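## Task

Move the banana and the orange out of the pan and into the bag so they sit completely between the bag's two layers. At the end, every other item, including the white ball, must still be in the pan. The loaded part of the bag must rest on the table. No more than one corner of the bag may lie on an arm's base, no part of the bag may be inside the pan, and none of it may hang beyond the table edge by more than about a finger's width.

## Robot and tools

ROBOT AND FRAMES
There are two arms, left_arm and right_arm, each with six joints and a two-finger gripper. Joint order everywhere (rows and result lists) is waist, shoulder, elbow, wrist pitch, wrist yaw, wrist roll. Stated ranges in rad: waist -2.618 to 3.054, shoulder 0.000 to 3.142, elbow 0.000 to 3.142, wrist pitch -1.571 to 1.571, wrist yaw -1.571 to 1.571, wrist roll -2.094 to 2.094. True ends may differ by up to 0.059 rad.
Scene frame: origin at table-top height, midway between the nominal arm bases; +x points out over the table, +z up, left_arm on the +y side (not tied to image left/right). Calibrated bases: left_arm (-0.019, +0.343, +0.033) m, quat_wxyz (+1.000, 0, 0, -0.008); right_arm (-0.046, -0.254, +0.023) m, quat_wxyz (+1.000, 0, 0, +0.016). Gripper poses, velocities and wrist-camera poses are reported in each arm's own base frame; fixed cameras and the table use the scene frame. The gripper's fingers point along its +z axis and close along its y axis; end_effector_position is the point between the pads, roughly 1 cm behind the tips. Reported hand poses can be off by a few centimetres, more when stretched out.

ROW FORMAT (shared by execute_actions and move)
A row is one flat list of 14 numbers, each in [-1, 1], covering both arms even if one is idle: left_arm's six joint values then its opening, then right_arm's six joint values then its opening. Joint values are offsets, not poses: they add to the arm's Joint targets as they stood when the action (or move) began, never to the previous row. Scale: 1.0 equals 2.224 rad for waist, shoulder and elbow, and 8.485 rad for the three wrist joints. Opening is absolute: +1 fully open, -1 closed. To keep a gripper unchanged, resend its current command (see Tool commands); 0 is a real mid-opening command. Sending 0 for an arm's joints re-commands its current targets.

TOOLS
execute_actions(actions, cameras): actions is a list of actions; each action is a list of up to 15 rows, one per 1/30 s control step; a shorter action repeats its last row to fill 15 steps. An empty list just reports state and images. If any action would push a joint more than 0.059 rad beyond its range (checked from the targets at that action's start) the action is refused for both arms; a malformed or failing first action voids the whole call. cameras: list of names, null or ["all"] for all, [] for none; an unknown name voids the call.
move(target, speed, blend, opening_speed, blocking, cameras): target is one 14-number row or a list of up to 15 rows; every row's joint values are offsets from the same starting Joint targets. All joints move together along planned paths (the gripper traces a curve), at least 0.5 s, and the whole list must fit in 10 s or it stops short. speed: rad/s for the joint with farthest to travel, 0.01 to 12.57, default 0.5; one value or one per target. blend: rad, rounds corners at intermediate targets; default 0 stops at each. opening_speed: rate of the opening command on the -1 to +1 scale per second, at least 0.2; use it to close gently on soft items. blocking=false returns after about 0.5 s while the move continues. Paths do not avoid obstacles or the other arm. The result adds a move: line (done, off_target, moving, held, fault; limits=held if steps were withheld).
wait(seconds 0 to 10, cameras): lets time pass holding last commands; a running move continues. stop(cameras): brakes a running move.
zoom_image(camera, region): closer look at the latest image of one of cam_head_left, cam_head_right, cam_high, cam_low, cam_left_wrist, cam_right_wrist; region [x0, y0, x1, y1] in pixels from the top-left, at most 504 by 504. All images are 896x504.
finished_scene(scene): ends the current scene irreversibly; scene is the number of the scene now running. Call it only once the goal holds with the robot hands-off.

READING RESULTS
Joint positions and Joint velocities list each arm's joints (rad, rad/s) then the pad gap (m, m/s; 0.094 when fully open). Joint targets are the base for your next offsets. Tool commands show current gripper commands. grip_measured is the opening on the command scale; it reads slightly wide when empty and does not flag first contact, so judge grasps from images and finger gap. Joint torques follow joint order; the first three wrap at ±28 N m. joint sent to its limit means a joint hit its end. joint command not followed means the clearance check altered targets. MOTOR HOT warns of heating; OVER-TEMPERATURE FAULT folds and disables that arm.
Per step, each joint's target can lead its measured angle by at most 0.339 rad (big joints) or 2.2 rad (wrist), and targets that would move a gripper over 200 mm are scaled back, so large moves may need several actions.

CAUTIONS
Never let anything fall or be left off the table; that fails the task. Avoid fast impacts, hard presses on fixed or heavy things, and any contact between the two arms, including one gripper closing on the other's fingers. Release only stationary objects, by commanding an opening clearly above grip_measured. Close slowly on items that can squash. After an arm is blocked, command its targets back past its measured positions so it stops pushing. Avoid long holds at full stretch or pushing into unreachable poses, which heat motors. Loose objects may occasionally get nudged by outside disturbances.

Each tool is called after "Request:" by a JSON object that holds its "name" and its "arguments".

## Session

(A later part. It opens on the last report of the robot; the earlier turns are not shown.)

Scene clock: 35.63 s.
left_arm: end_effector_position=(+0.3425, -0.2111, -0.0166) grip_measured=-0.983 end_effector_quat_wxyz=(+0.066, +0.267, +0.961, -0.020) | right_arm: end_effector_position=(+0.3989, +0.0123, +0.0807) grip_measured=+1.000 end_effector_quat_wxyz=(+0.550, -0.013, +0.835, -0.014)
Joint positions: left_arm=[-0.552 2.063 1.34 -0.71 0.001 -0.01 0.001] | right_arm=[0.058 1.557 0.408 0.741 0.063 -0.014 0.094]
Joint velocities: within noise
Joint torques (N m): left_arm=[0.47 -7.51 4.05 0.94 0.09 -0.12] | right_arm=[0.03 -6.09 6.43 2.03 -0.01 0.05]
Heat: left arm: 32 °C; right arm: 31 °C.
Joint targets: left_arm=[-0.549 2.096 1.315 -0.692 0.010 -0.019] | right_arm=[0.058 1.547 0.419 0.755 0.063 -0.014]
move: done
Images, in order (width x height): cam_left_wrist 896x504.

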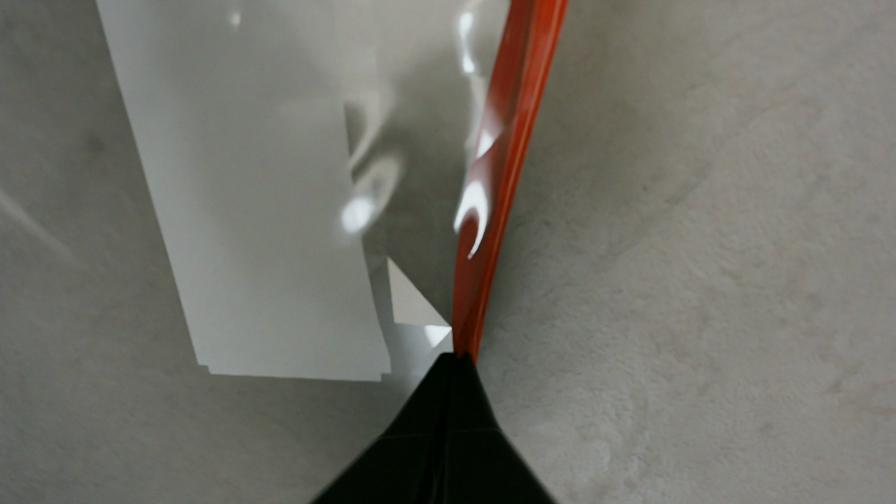

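Real fold now. Lift slowly.

Request:
{"name": "move", "arguments": {"target": [0,-0.0412,0.0585,-0.0246,0,0,-1,0,0,0,0,0,0,1], "speed": 0.12, "cameras": ["cam_left_wrist","cam_low"]}}

Scene clock: 38.10 s.
left_arm: end_effector_position=(+0.3334, -0.2056, +0.0111) grip_measured=-0.984 end_effector_quat_wxyz=(+0.035, +0.267, +0.963, -0.011) | right_arm: end_effector_position=(+0.3989, +0.0123, +0.0807) grip_measured=+1.000 end_effector_quat_wxyz=(+0.550, -0.013, +0.835, -0.014)
Joint positions: left_arm=[-0.552 2.035 1.426 -0.888 0.001 -0.01 0.001] | right_arm=[0.058 1.557 0.408 0.741 0.063 -0.014 0.094]
Joint velocities: within noise
Joint torques (N m): left_arm=[0.46 -12.46 8.61 0.44 0.09 -0.12] | right_arm=[0.03 -6.08 6.43 2.03 -0.01 0.04]
Heat: left arm: 33 °C; right arm: 31 °C.
Joint targets: left_arm=[-0.549 2.004 1.445 -0.901 0.010 -0.019] | right_arm=[0.058 1.547 0.419 0.755 0.063 -0.014]
move: done
Images, in order (width x height): cam_low 896x504, cam_left_wrist 896x504.

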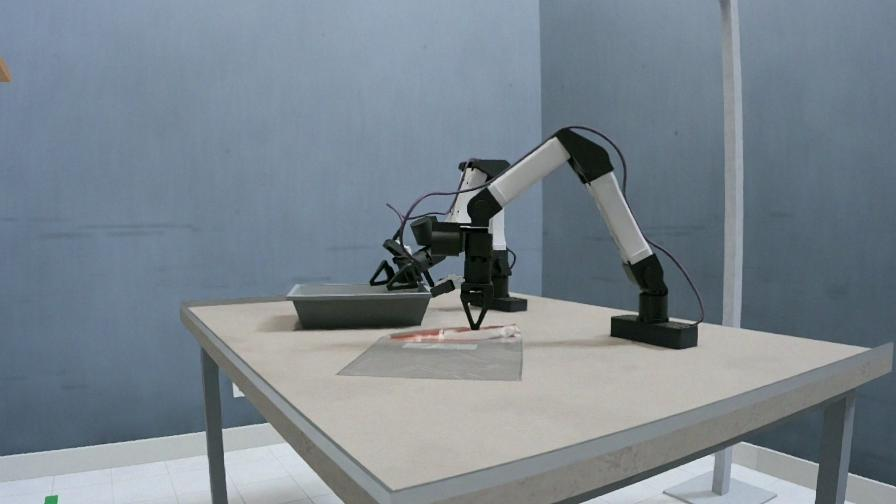

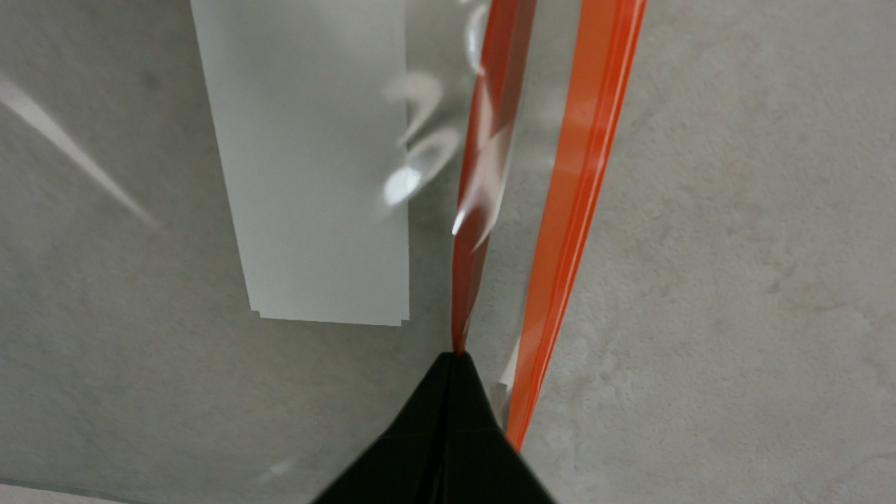

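Request:
{"name": "move", "arguments": {"target": [[0,-0.0872,-0.063,0.0148,0,0,-1,0,0,0,0,0,0,1],[0,-0.1695,-0.0225,0.0015,0,0,-1,0,0,0,0,0,0,1]], "speed": 0.2}}

Scene clock: 41.07 s.
left_arm: end_effector_position=(+0.3355, -0.2068, +0.1427) grip_measured=-0.984 end_effector_quat_wxyz=(+0.202, +0.262, +0.942, -0.059) | right_arm: end_effector_position=(+0.3989, +0.0123, +0.0807) grip_measured=+1.000 end_effector_quat_wxyz=(+0.550, -0.013, +0.835, -0.014)
Joint positions: left_arm=[-0.552 1.647 1.375 -0.876 0.001 -0.01 0.001] | right_arm=[0.058 1.557 0.408 0.741 0.063 -0.014 0.094]
Joint velocities: within noise
Joint torques (N m): left_arm=[0.43 -9.1 9.78 1.19 0.09 -0.12] | right_arm=[0.03 -6.09 6.43 2.03 -0.01 0.04]
Heat: left arm: 33 °C; right arm: 31 °C.
Joint targets: left_arm=[-0.549 1.627 1.395 -0.888 0.010 -0.019] | right_arm=[0.058 1.547 0.419 0.755 0.063 -0.014]
move: done

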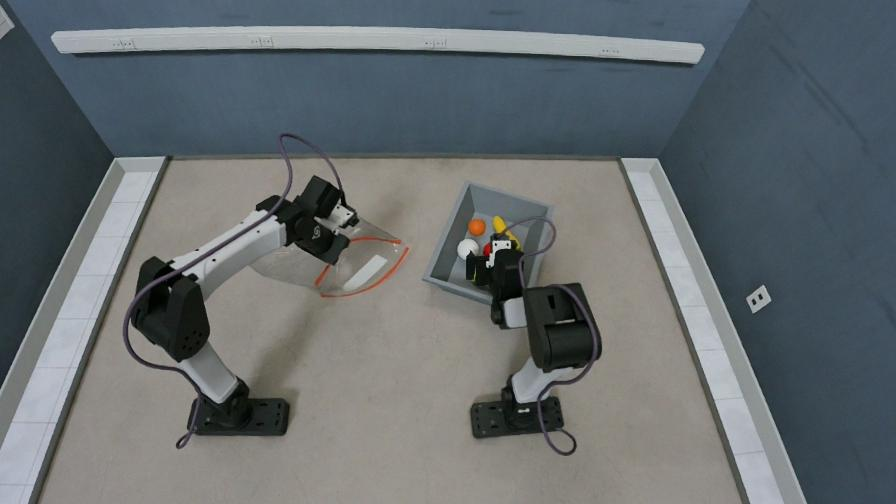

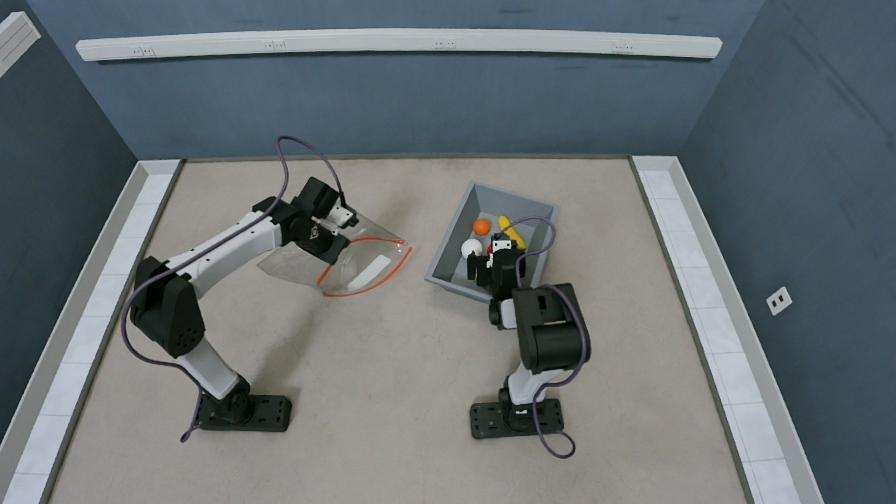

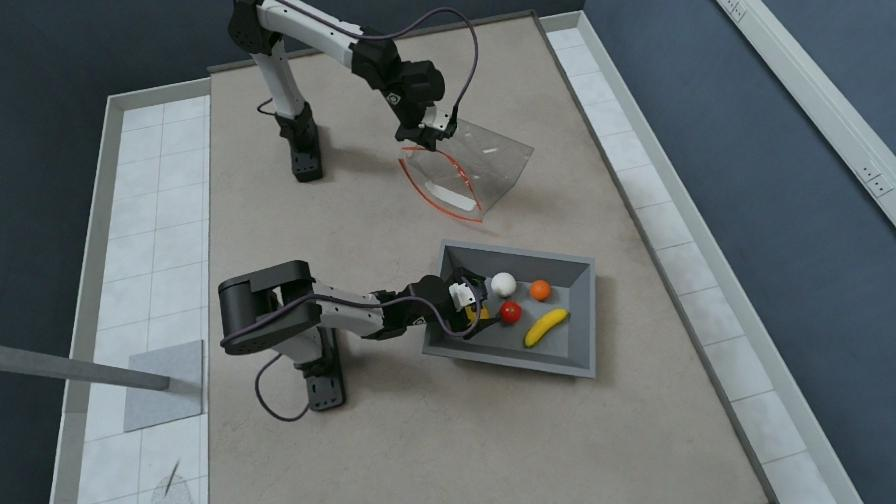

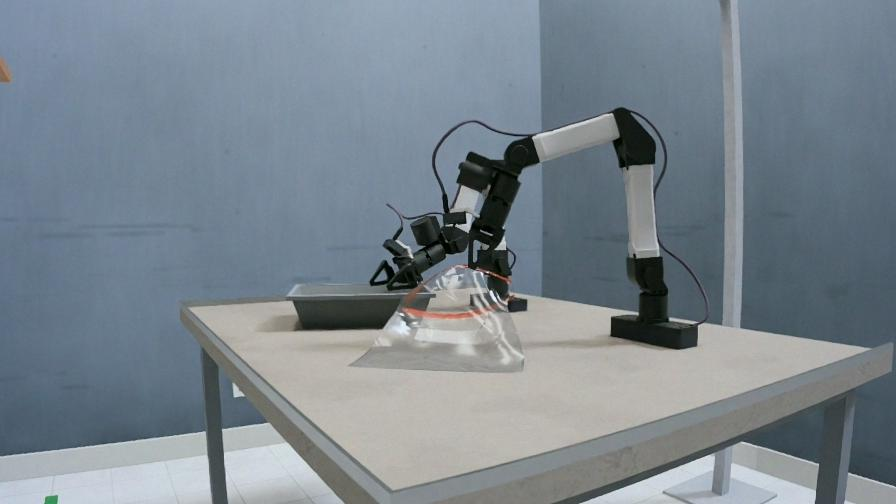

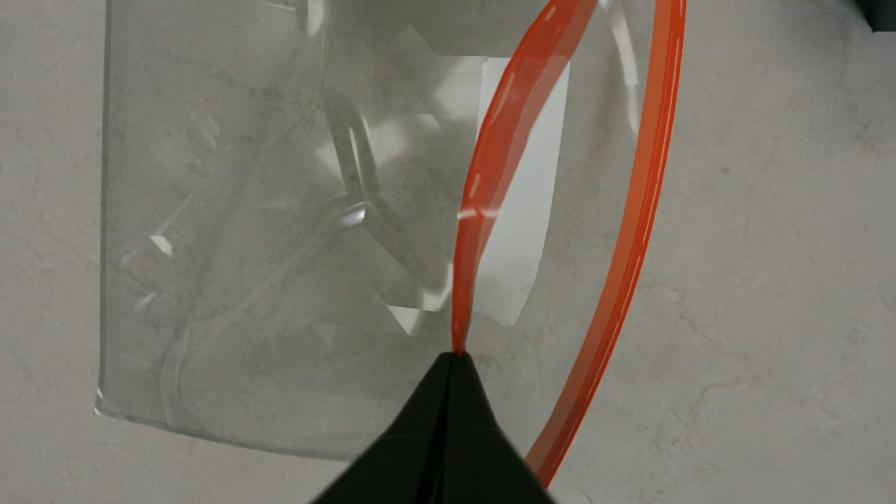

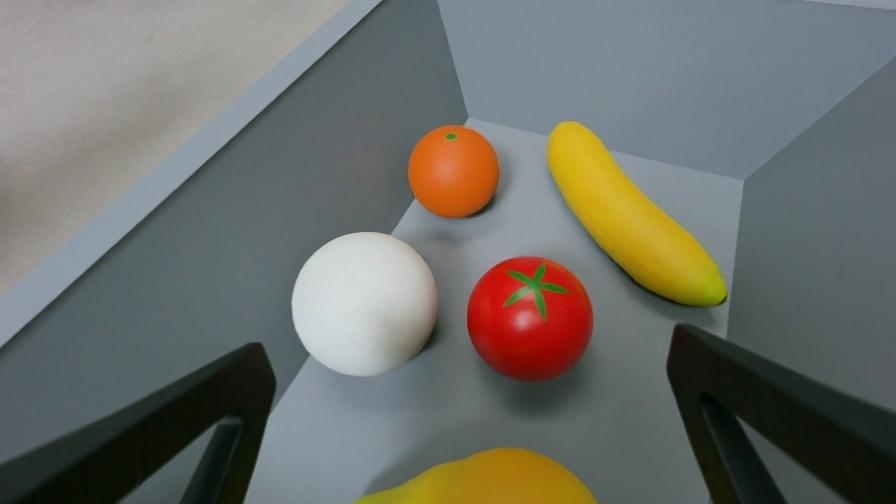

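Request:
{"name": "move", "arguments": {"target": [[0,0,0,0,0,0,-1,-0.0198,0.0688,0.3512,-0.1008,-0.0079,0.1,0.3],[0,0,0,0,0,0,-1,-0.0198,0.3341,0.7648,-0.2104,-0.0079,0.2374,0.3]], "speed": 0.8, "blend": 0.1, "cameras": ["cam_right_wrist","cam_high","cam_low"]}}

Scene clock: 46.27 s.
left_arm: end_effector_position=(+0.3353, -0.2067, +0.1426) grip_measured=-0.984 end_effector_quat_wxyz=(+0.201, +0.262, +0.942, -0.059) | right_arm: end_effector_position=(+0.5302, +0.0103, +0.0960) grip_measured=+0.301 end_effector_quat_wxyz=(+0.097, +0.820, +0.543, +0.150)
Joint positions: left_arm=[-0.552 1.647 1.375 -0.877 0.001 -0.01 0.001] | right_arm=[0.021 2.277 2.091 -1.026 0.004 1.992 0.061]
Joint velocities: within noise
Joint torques (N m): left_arm=[0.5 -9.09 9.78 1.21 0.09 -0.12] | right_arm=[-0.64 -11.07 9.31 0.85 -0.06 0.12]
Heat: left arm: 34 °C; right arm: 31 °C.
Joint targets: left_arm=[-0.549 1.627 1.395 -0.888 0.010 -0.019] | right_arm=[0.014 2.290 2.120 -1.030 -0.004 2.000]
move: done
Images, in order (width x height): cam_high 896x504, cam_low 896x504, cam_right_wrist 896x504.

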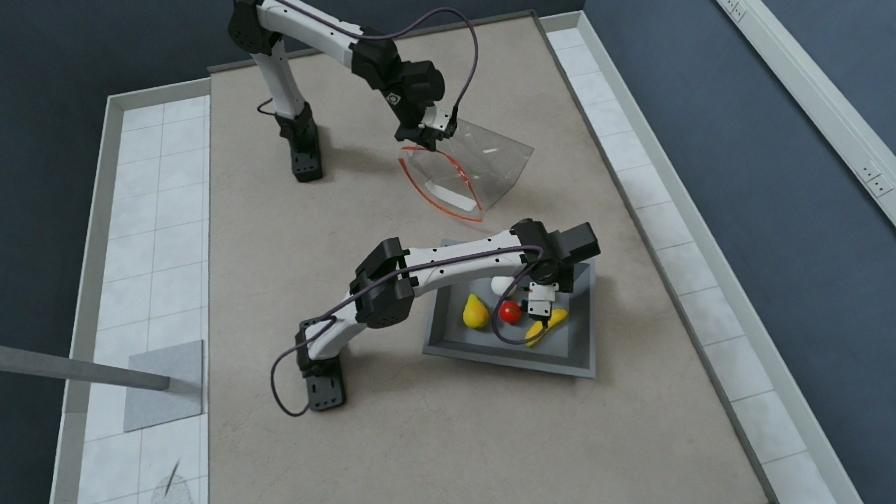

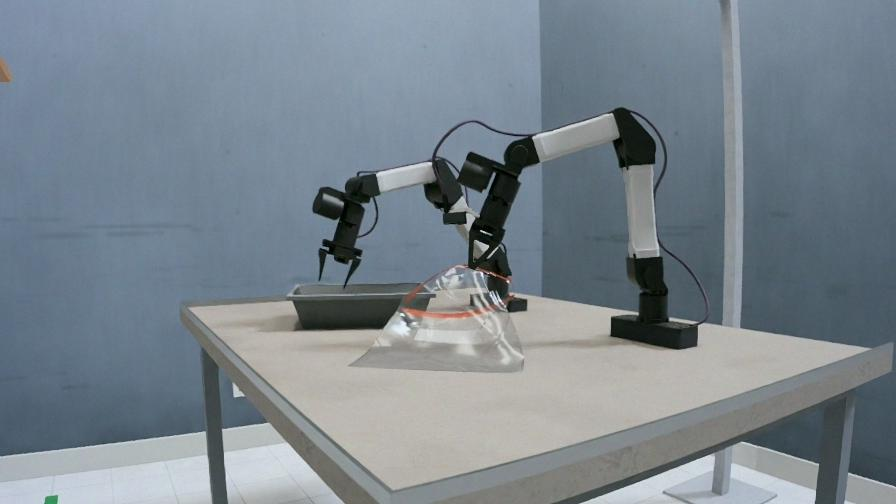

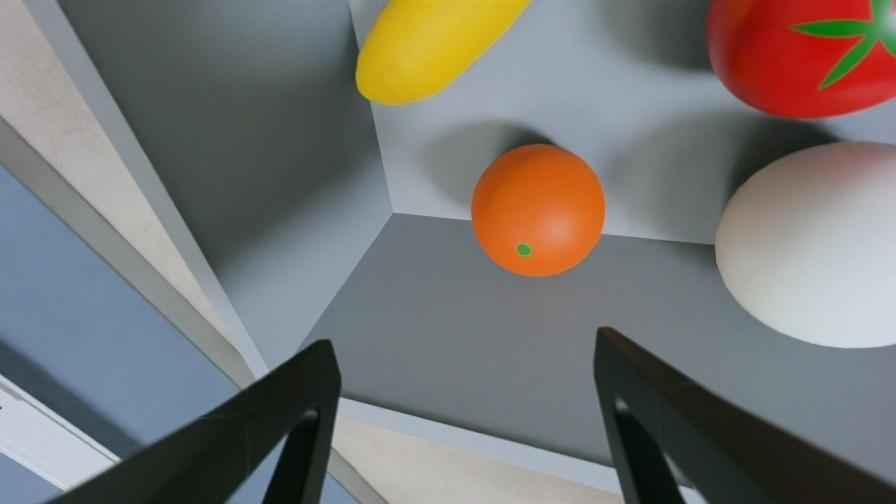

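Request:
{"name": "move", "arguments": {"target": [0,0,0,0,0,0,-1,0.0013,0.0005,-0.1385,0.0354,0,0,0.3], "speed": 0.15, "cameras": ["cam_right_wrist"]}}

Scene clock: 49.77 s.
left_arm: end_effector_position=(+0.3353, -0.2067, +0.1426) grip_measured=-0.984 end_effector_quat_wxyz=(+0.201, +0.262, +0.942, -0.059) | right_arm: end_effector_position=(+0.5256, +0.0103, +0.0271) grip_measured=+0.301 end_effector_quat_wxyz=(+0.098, +0.820, +0.542, +0.152)
Joint positions: left_arm=[-0.552 1.647 1.375 -0.877 0.001 -0.01 0.001] | right_arm=[0.021 2.277 1.815 -0.744 0.003 1.993 0.061]
Joint velocities: left_arm=[within noise] | right_arm=[0.002 -0.007 -0.051 -0.066 0.066 -0.007 0]
Joint torques (N m): left_arm=[0.43 -9.07 9.77 1.21 0.09 -0.11] | right_arm=[-0.36 -10.88 6.28 0.99 -0.06 0.11]
Heat: left arm: 34 °C; right arm: 32 °C.
Joint targets: left_arm=[-0.549 1.627 1.395 -0.888 0.010 -0.019] | right_arm=[0.017 2.292 1.812 -0.730 -0.004 2.000]
move: done
Images, in order (width x height): cam_right_wrist 896x504.

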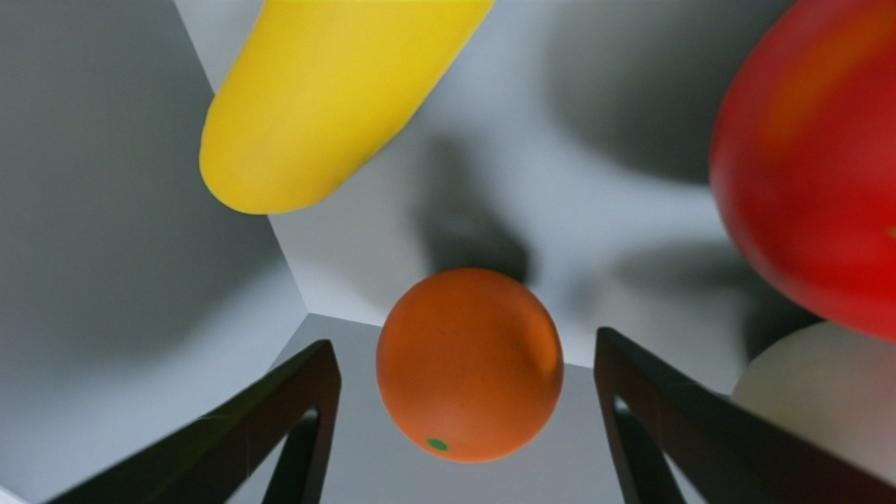

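Request:
{"name": "move", "arguments": {"target": [0,0,0,0,0,0,-1,0,0,0,0,0,0,-0.3], "opening_speed": 0.3, "cameras": ["cam_right_wrist"]}}

Scene clock: 52.30 s.
left_arm: end_effector_position=(+0.3353, -0.2067, +0.1426) grip_measured=-0.984 end_effector_quat_wxyz=(+0.201, +0.262, +0.942, -0.059) | right_arm: end_effector_position=(+0.5268, +0.0103, +0.0276) grip_measured=-0.297 end_effector_quat_wxyz=(+0.100, +0.820, +0.542, +0.154)
Joint positions: left_arm=[-0.552 1.647 1.375 -0.877 0.001 -0.01 0.001] | right_arm=[0.021 2.277 1.815 -0.739 0.003 1.993 0.033]
Joint velocities: within noise
Joint torques (N m): left_arm=[0.49 -9.1 9.76 1.21 0.09 -0.11] | right_arm=[-0.32 -10.71 6.09 0.97 -0.06 0.1]
Heat: left arm: 34 °C; right arm: 34 °C.
Joint targets: left_arm=[-0.549 1.627 1.395 -0.888 0.010 -0.019] | right_arm=[0.017 2.292 1.812 -0.730 -0.004 2.000]
move: done
Images, in order (width x height): cam_right_wrist 896x504.

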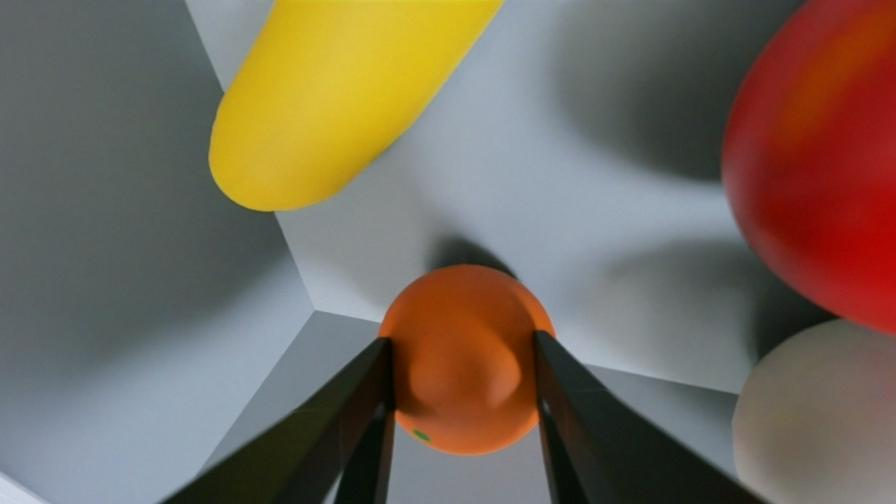

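Request:
{"name": "move", "arguments": {"target": [[0,0,0,0,0,0,-1,0,0,0,0,0,0,-0.3],[0,0,0,0,0,0,-1,0,0,0,0,0,0,-0.5],[0,0,0,0,0,0,-1,0,-0.0135,0.1385,-0.0354,0,0,-0.5],[0,0,0,0,0,0,-1,0,-0.3112,-0.1403,0.0507,0,-0.0471,-0.5]], "speed": 0.6, "blend": 0.08, "opening_speed": 0.4, "cameras": ["cam_right_wrist","cam_high"]}}

Scene clock: 58.60 s.
left_arm: end_effector_position=(+0.3353, -0.2067, +0.1426) grip_measured=-0.984 end_effector_quat_wxyz=(+0.201, +0.262, +0.942, -0.059) | right_arm: end_effector_position=(+0.5092, +0.0100, +0.2993) grip_measured=-0.499 end_effector_quat_wxyz=(+0.367, +0.604, +0.592, +0.387)
Joint positions: left_arm=[-0.552 1.647 1.375 -0.877 0.001 -0.01 0.001] | right_arm=[0.021 1.628 1.503 -0.321 0.003 1.61 0.024]
Joint velocities: within noise
Joint torques (N m): left_arm=[0.49 -9.05 9.77 1.21 0.1 -0.12] | right_arm=[-0.35 -10.33 7.21 2.06 -0.07 -0.12]
Heat: left arm: 35 °C; right arm: 36 °C.
Joint targets: left_arm=[-0.549 1.627 1.395 -0.888 0.010 -0.019] | right_arm=[0.017 1.599 1.499 -0.300 -0.004 1.600]
move: done; blend cut to 0 rad at target 2
Images, in order (width x height): cam_high 896x504, cam_right_wrist 896x504.

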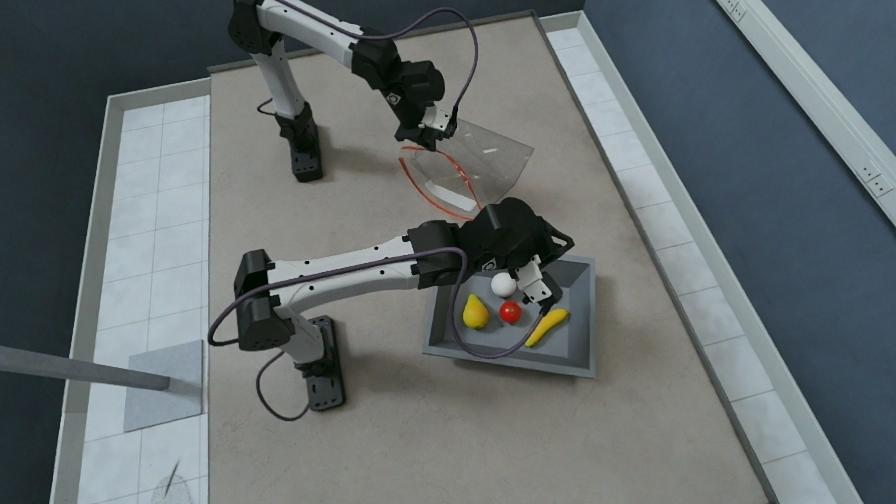

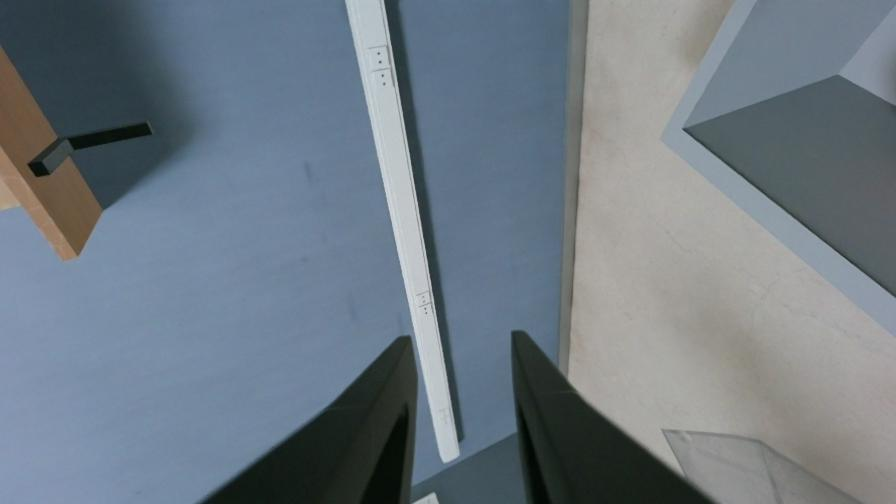

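Request:
{"name": "execute_actions", "arguments": {"actions": []}}

Scene clock: 60.03 s.
left_arm: end_effector_position=(+0.3353, -0.2067, +0.1426) grip_measured=-0.984 end_effector_quat_wxyz=(+0.201, +0.262, +0.942, -0.059) | right_arm: end_effector_position=(+0.5093, +0.0100, +0.2994) grip_measured=-0.499 end_effector_quat_wxyz=(+0.367, +0.604, +0.592, +0.388)
Joint positions: left_arm=[-0.552 1.647 1.375 -0.877 0.001 -0.01 0.001] | right_arm=[0.021 1.628 1.503 -0.32 0.003 1.609 0.024]
Joint velocities: within noise
Joint torques (N m): left_arm=[0.43 -9.09 9.76 1.21 0.09 -0.12] | right_arm=[-0.36 -10.35 7.19 2.04 -0.08 -0.11]
Heat: left arm: 35 °C; right arm: 36 °C.
Joint targets: left_arm=[-0.549 1.627 1.395 -0.888 0.010 -0.019] | right_arm=[0.017 1.599 1.499 -0.300 -0.004 1.600]
Tool commands: left_gripper/opening=-1.0 right_gripper/opening=-0.5

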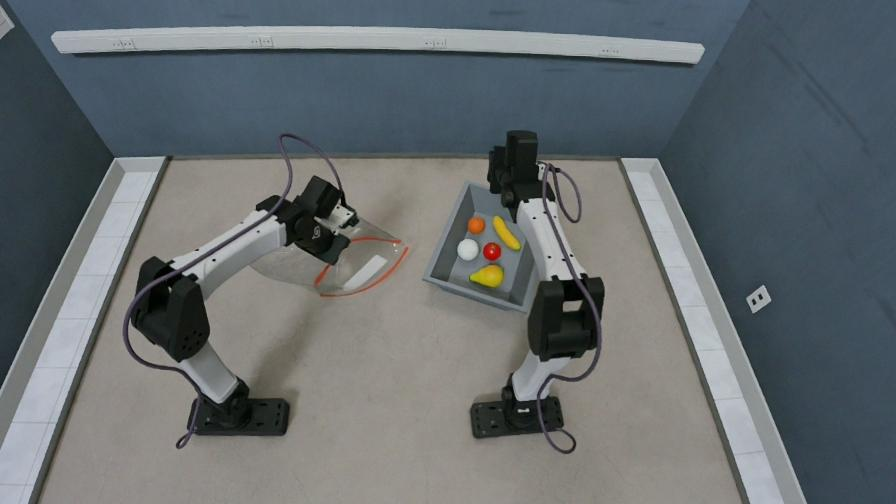

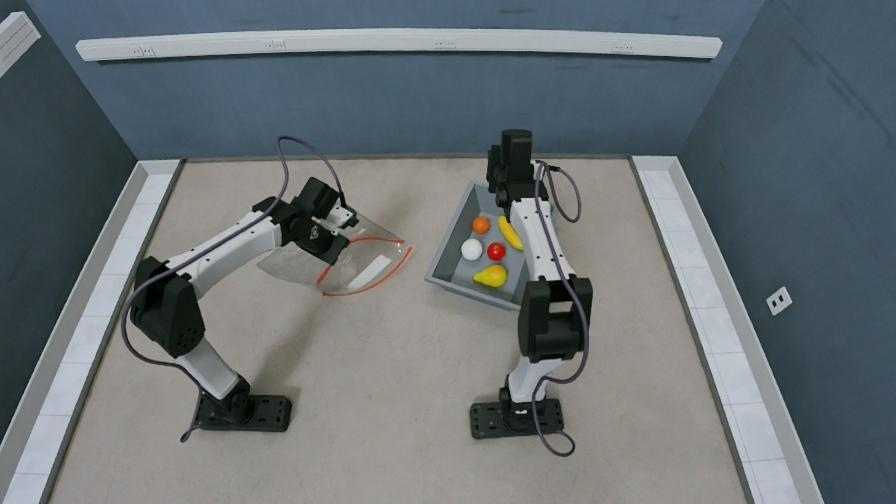

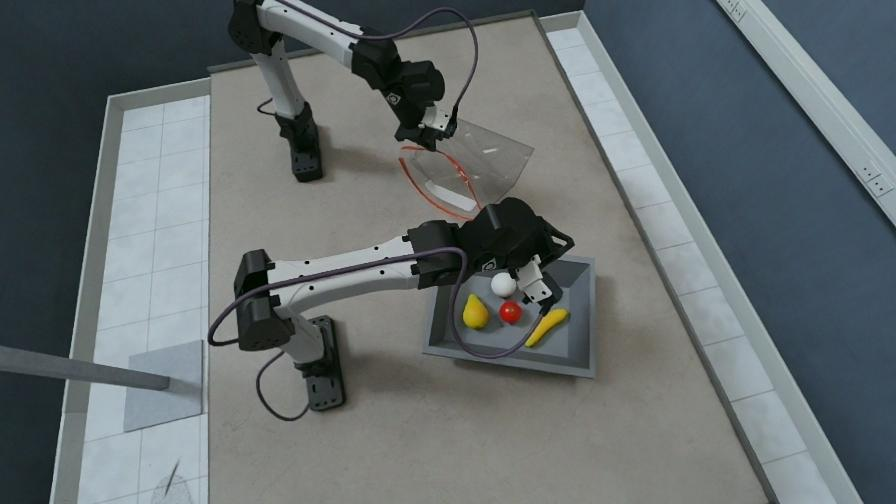

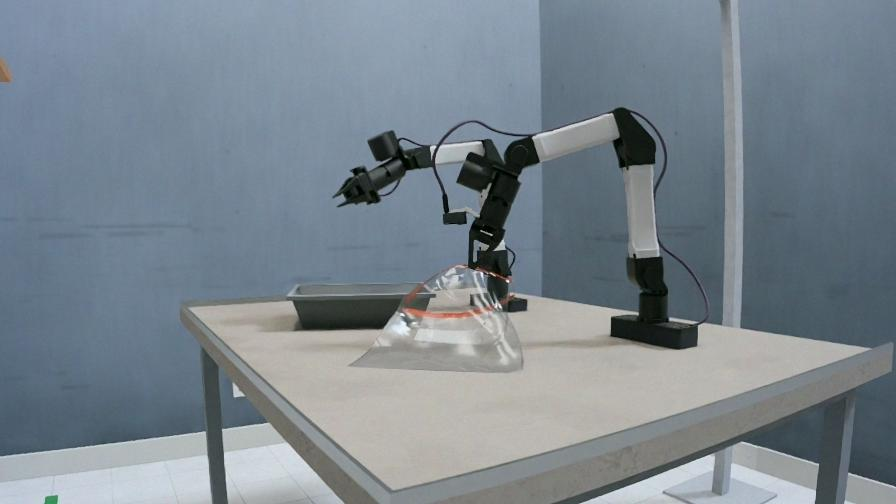

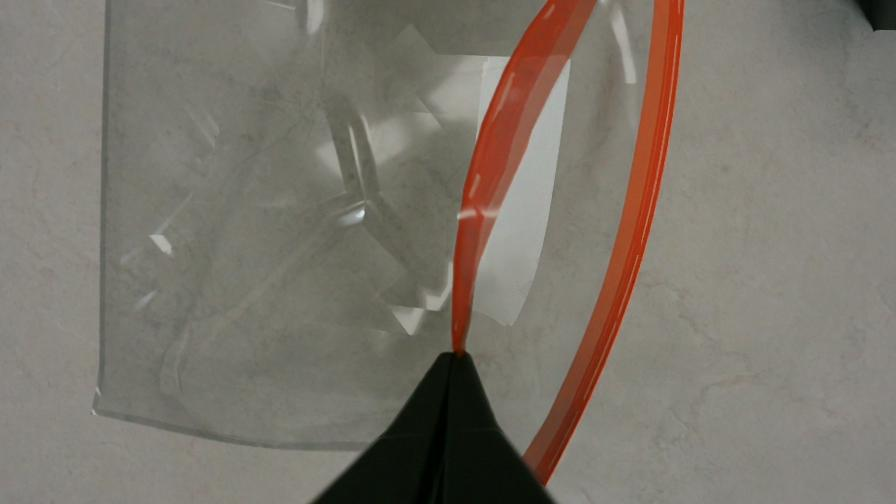

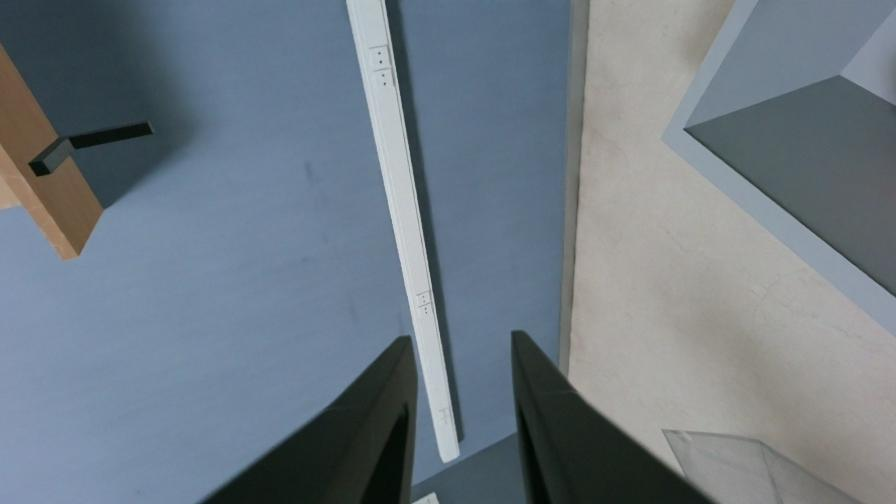

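Request:
{"name": "move", "arguments": {"target": [0,0,0,0,0,0,-1,-0.0013,0.3107,0.2792,-0.0860,0,0.0471,0.3], "speed": 0.6, "cameras": ["cam_right_wrist","cam_high"]}}

Scene clock: 62.40 s.
left_arm: end_effector_position=(+0.3353, -0.2067, +0.1426) grip_measured=-0.984 end_effector_quat_wxyz=(+0.201, +0.262, +0.942, -0.059) | right_arm: end_effector_position=(+0.5308, +0.0105, +0.0933) grip_measured=+0.299 end_effector_quat_wxyz=(+0.096, +0.821, +0.543, +0.149)
Joint positions: left_arm=[-0.552 1.647 1.375 -0.877 0.001 -0.01 0.001] | right_arm=[0.021 2.284 2.093 -1.025 0.003 1.992 0.061]
Joint velocities: within noise
Joint torques (N m): left_arm=[0.44 -9.1 9.77 1.22 0.1 -0.12] | right_arm=[-0.62 -11.74 9.2 0.82 -0.05 0.08]
Heat: left arm: 35 °C; right arm: 36 °C.
Joint targets: left_arm=[-0.549 1.627 1.395 -0.888 0.010 -0.019] | right_arm=[0.014 2.290 2.121 -1.029 -0.004 2.000]
move: done
Images, in order (width x height): cam_high 896x504, cam_right_wrist 896x504.

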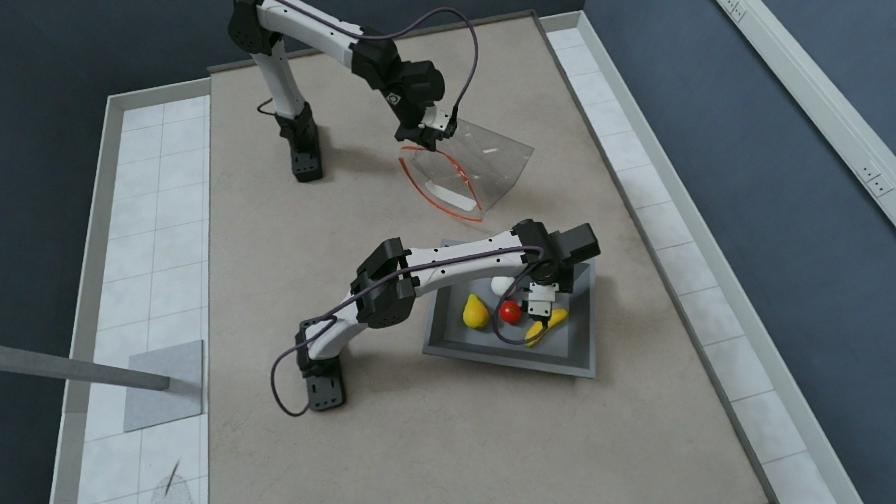

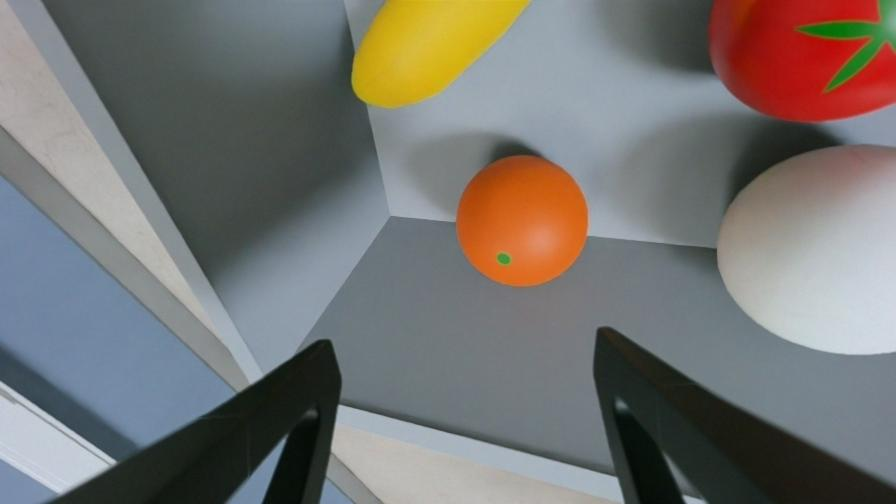

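Request:
{"name": "move", "arguments": {"target": [0,0,0,0,0,0,-1,0.0063,-0.0292,-0.1138,0.0230,0,0,0.4], "speed": 0.3, "cameras": ["cam_right_wrist"]}}

Scene clock: 65.00 s.
left_arm: end_effector_position=(+0.3353, -0.2067, +0.1426) grip_measured=-0.984 end_effector_quat_wxyz=(+0.201, +0.262, +0.942, -0.059) | right_arm: end_effector_position=(+0.5164, +0.0102, +0.0332) grip_measured=+0.399 end_effector_quat_wxyz=(+0.083, +0.824, +0.545, +0.129)
Joint positions: left_arm=[-0.552 1.647 1.375 -0.877 0.001 -0.01 0.001] | right_arm=[0.021 2.284 1.869 -0.847 0.003 1.993 0.066]
Joint velocities: within noise
Joint torques (N m): left_arm=[0.43 -9.07 9.76 1.22 0.09 -0.11] | right_arm=[0.72 -17.28 6.32 0.93 -0.05 0.11]
Heat: left arm: 35 °C; right arm: 37 °C.
Joint targets: left_arm=[-0.549 1.627 1.395 -0.888 0.010 -0.019] | right_arm=[0.028 2.225 1.867 -0.834 -0.004 2.000]
move: off_target (right_arm); right_arm: the shoulder is farthest, 0.059 rad from its target
Images, in order (width x height): cam_right_wrist 896x504.

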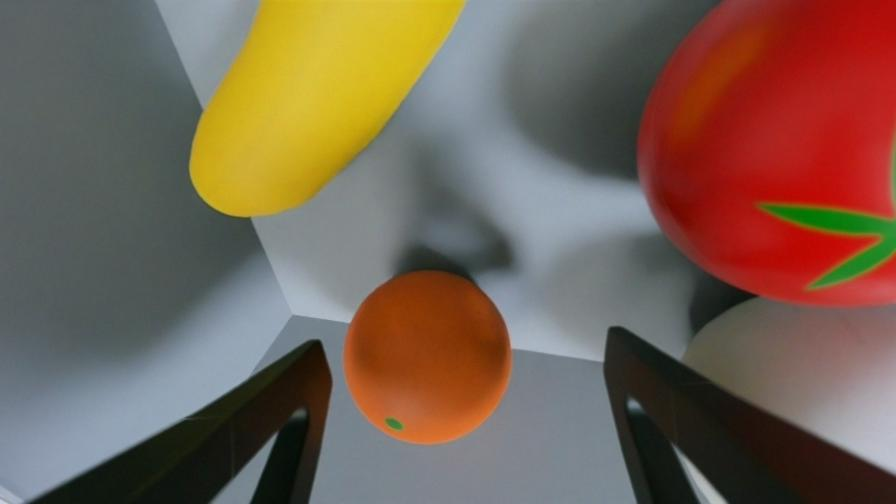

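Request:
{"name": "move", "arguments": {"target": [0,0,0,0,0,0,-1,0.0063,0.0495,-0.0121,0.01355,0,0,0.2], "speed": 0.15, "cameras": ["cam_right_wrist"]}}

Scene clock: 67.17 s.
left_arm: end_effector_position=(+0.3353, -0.2067, +0.1426) grip_measured=-0.984 end_effector_quat_wxyz=(+0.201, +0.262, +0.942, -0.059) | right_arm: end_effector_position=(+0.5312, +0.0182, +0.0123) grip_measured=+0.201 end_effector_quat_wxyz=(+0.094, +0.817, +0.549, +0.149)
Joint positions: left_arm=[-0.552 1.647 1.375 -0.877 0.001 -0.01 0.001] | right_arm=[0.035 2.325 1.841 -0.733 0.003 1.993 0.056]
Joint velocities: within noise
Joint torques (N m): left_arm=[0.47 -9.1 9.83 1.21 0.09 -0.12] | right_arm=[0.68 -11.52 6.39 0.95 -0.06 0.11]
Heat: left arm: 36 °C; right arm: 38 °C.
Joint targets: left_arm=[-0.549 1.627 1.395 -0.888 0.010 -0.019] | right_arm=[0.042 2.336 1.840 -0.719 -0.004 2.000]
move: done
Images, in order (width x height): cam_right_wrist 896x504.

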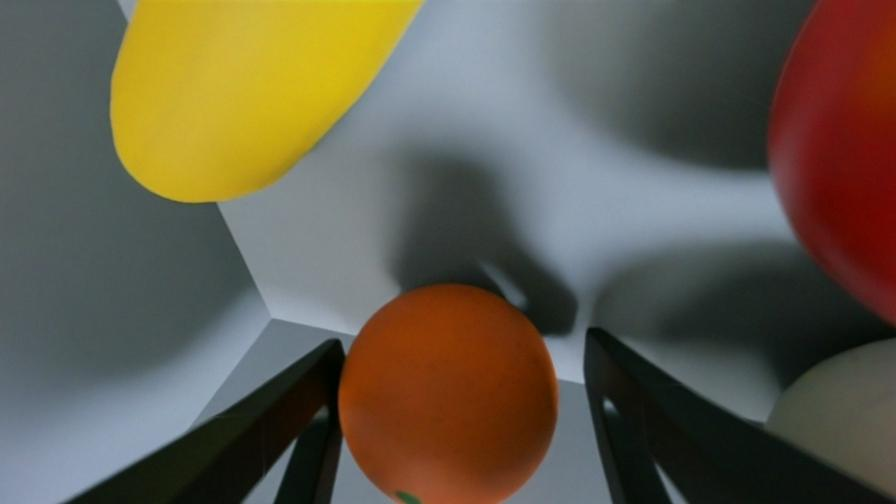

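Request:
{"name": "move", "arguments": {"target": [0,0,0,0,0,0,-1,0,0,0,0,0,0,-0.25], "opening_speed": 0.3, "cameras": ["cam_right_wrist"]}}

Request:
{"name": "move", "arguments": {"target": [0,0,0,0,0,0,-1,-0.0063,-0.041,0.126,-0.0366,0,0,-0.25], "speed": 0.25, "cameras": ["cam_right_wrist"]}}

Scene clock: 69.20 s.
left_arm: end_effector_position=(+0.3353, -0.2067, +0.1426) grip_measured=-0.984 end_effector_quat_wxyz=(+0.201, +0.262, +0.942, -0.059) | right_arm: end_effector_position=(+0.5314, +0.0182, +0.0124) grip_measured=-0.150 end_effector_quat_wxyz=(+0.094, +0.817, +0.549, +0.149)
Joint positions: left_arm=[-0.552 1.647 1.375 -0.877 0.001 -0.01 0.001] | right_arm=[0.035 2.325 1.841 -0.732 0.003 1.993 0.04]
Joint velocities: within noise
Joint torques (N m): left_arm=[0.47 -9.09 9.76 1.21 0.1 -0.12] | right_arm=[0.68 -11.52 6.41 0.96 -0.06 0.11]
Heat: left arm: 36 °C; right arm: 38 °C.
Joint targets: left_arm=[-0.549 1.627 1.395 -0.888 0.010 -0.019] | right_arm=[0.042 2.336 1.840 -0.719 -0.004 2.000]
move: done
Images, in order (width x height): cam_right_wrist 896x504.

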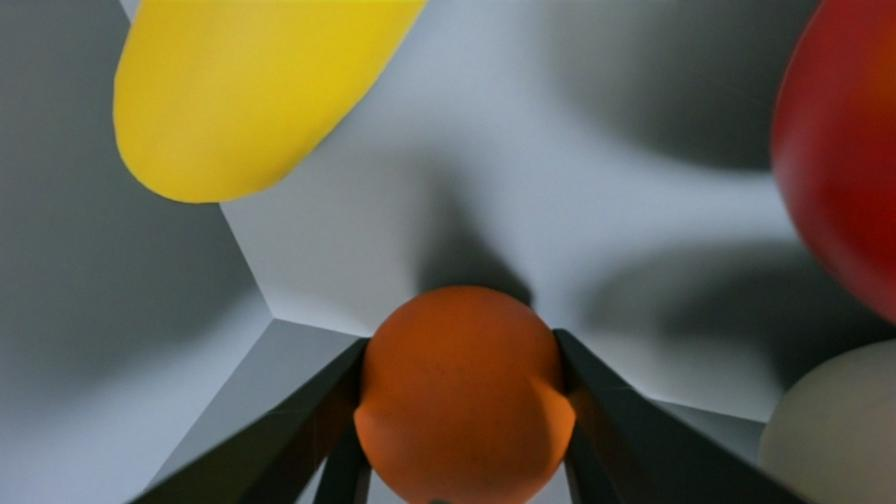

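Scene clock: 71.13 s.
left_arm: end_effector_position=(+0.3353, -0.2067, +0.1426) grip_measured=-0.984 end_effector_quat_wxyz=(+0.201, +0.262, +0.942, -0.059) | right_arm: end_effector_position=(+0.5308, +0.0182, +0.0885) grip_measured=-0.157 end_effector_quat_wxyz=(+0.092, +0.818, +0.549, +0.145)
Joint positions: left_arm=[-0.552 1.647 1.375 -0.877 0.001 -0.01 0.001] | right_arm=[0.035 2.295 2.097 -1.026 0.003 1.993 0.04]
Joint velocities: within noise
Joint torques (N m): left_arm=[0.44 -9.11 9.77 1.21 0.09 -0.11] | right_arm=[-0.69 -16.8 8.9 0.84 -0.05 0.11]
Heat: left arm: 36 °C; right arm: 39 °C.
Joint targets: left_arm=[-0.549 1.627 1.395 -0.888 0.010 -0.019] | right_arm=[0.028 2.244 2.121 -1.030 -0.004 2.000]
move: off_target (right_arm); right_arm: the shoulder is farthest, 0.050 rad from its target
Images, in order (width x height): cam_right_wrist 896x504.

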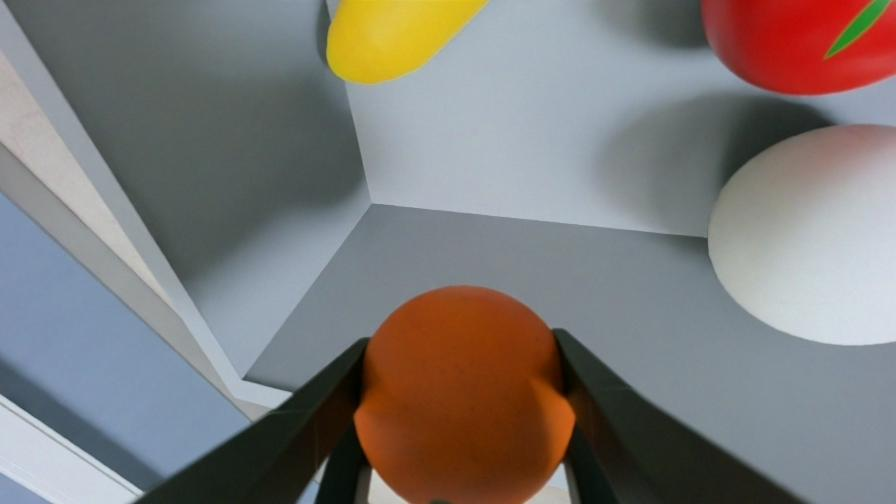

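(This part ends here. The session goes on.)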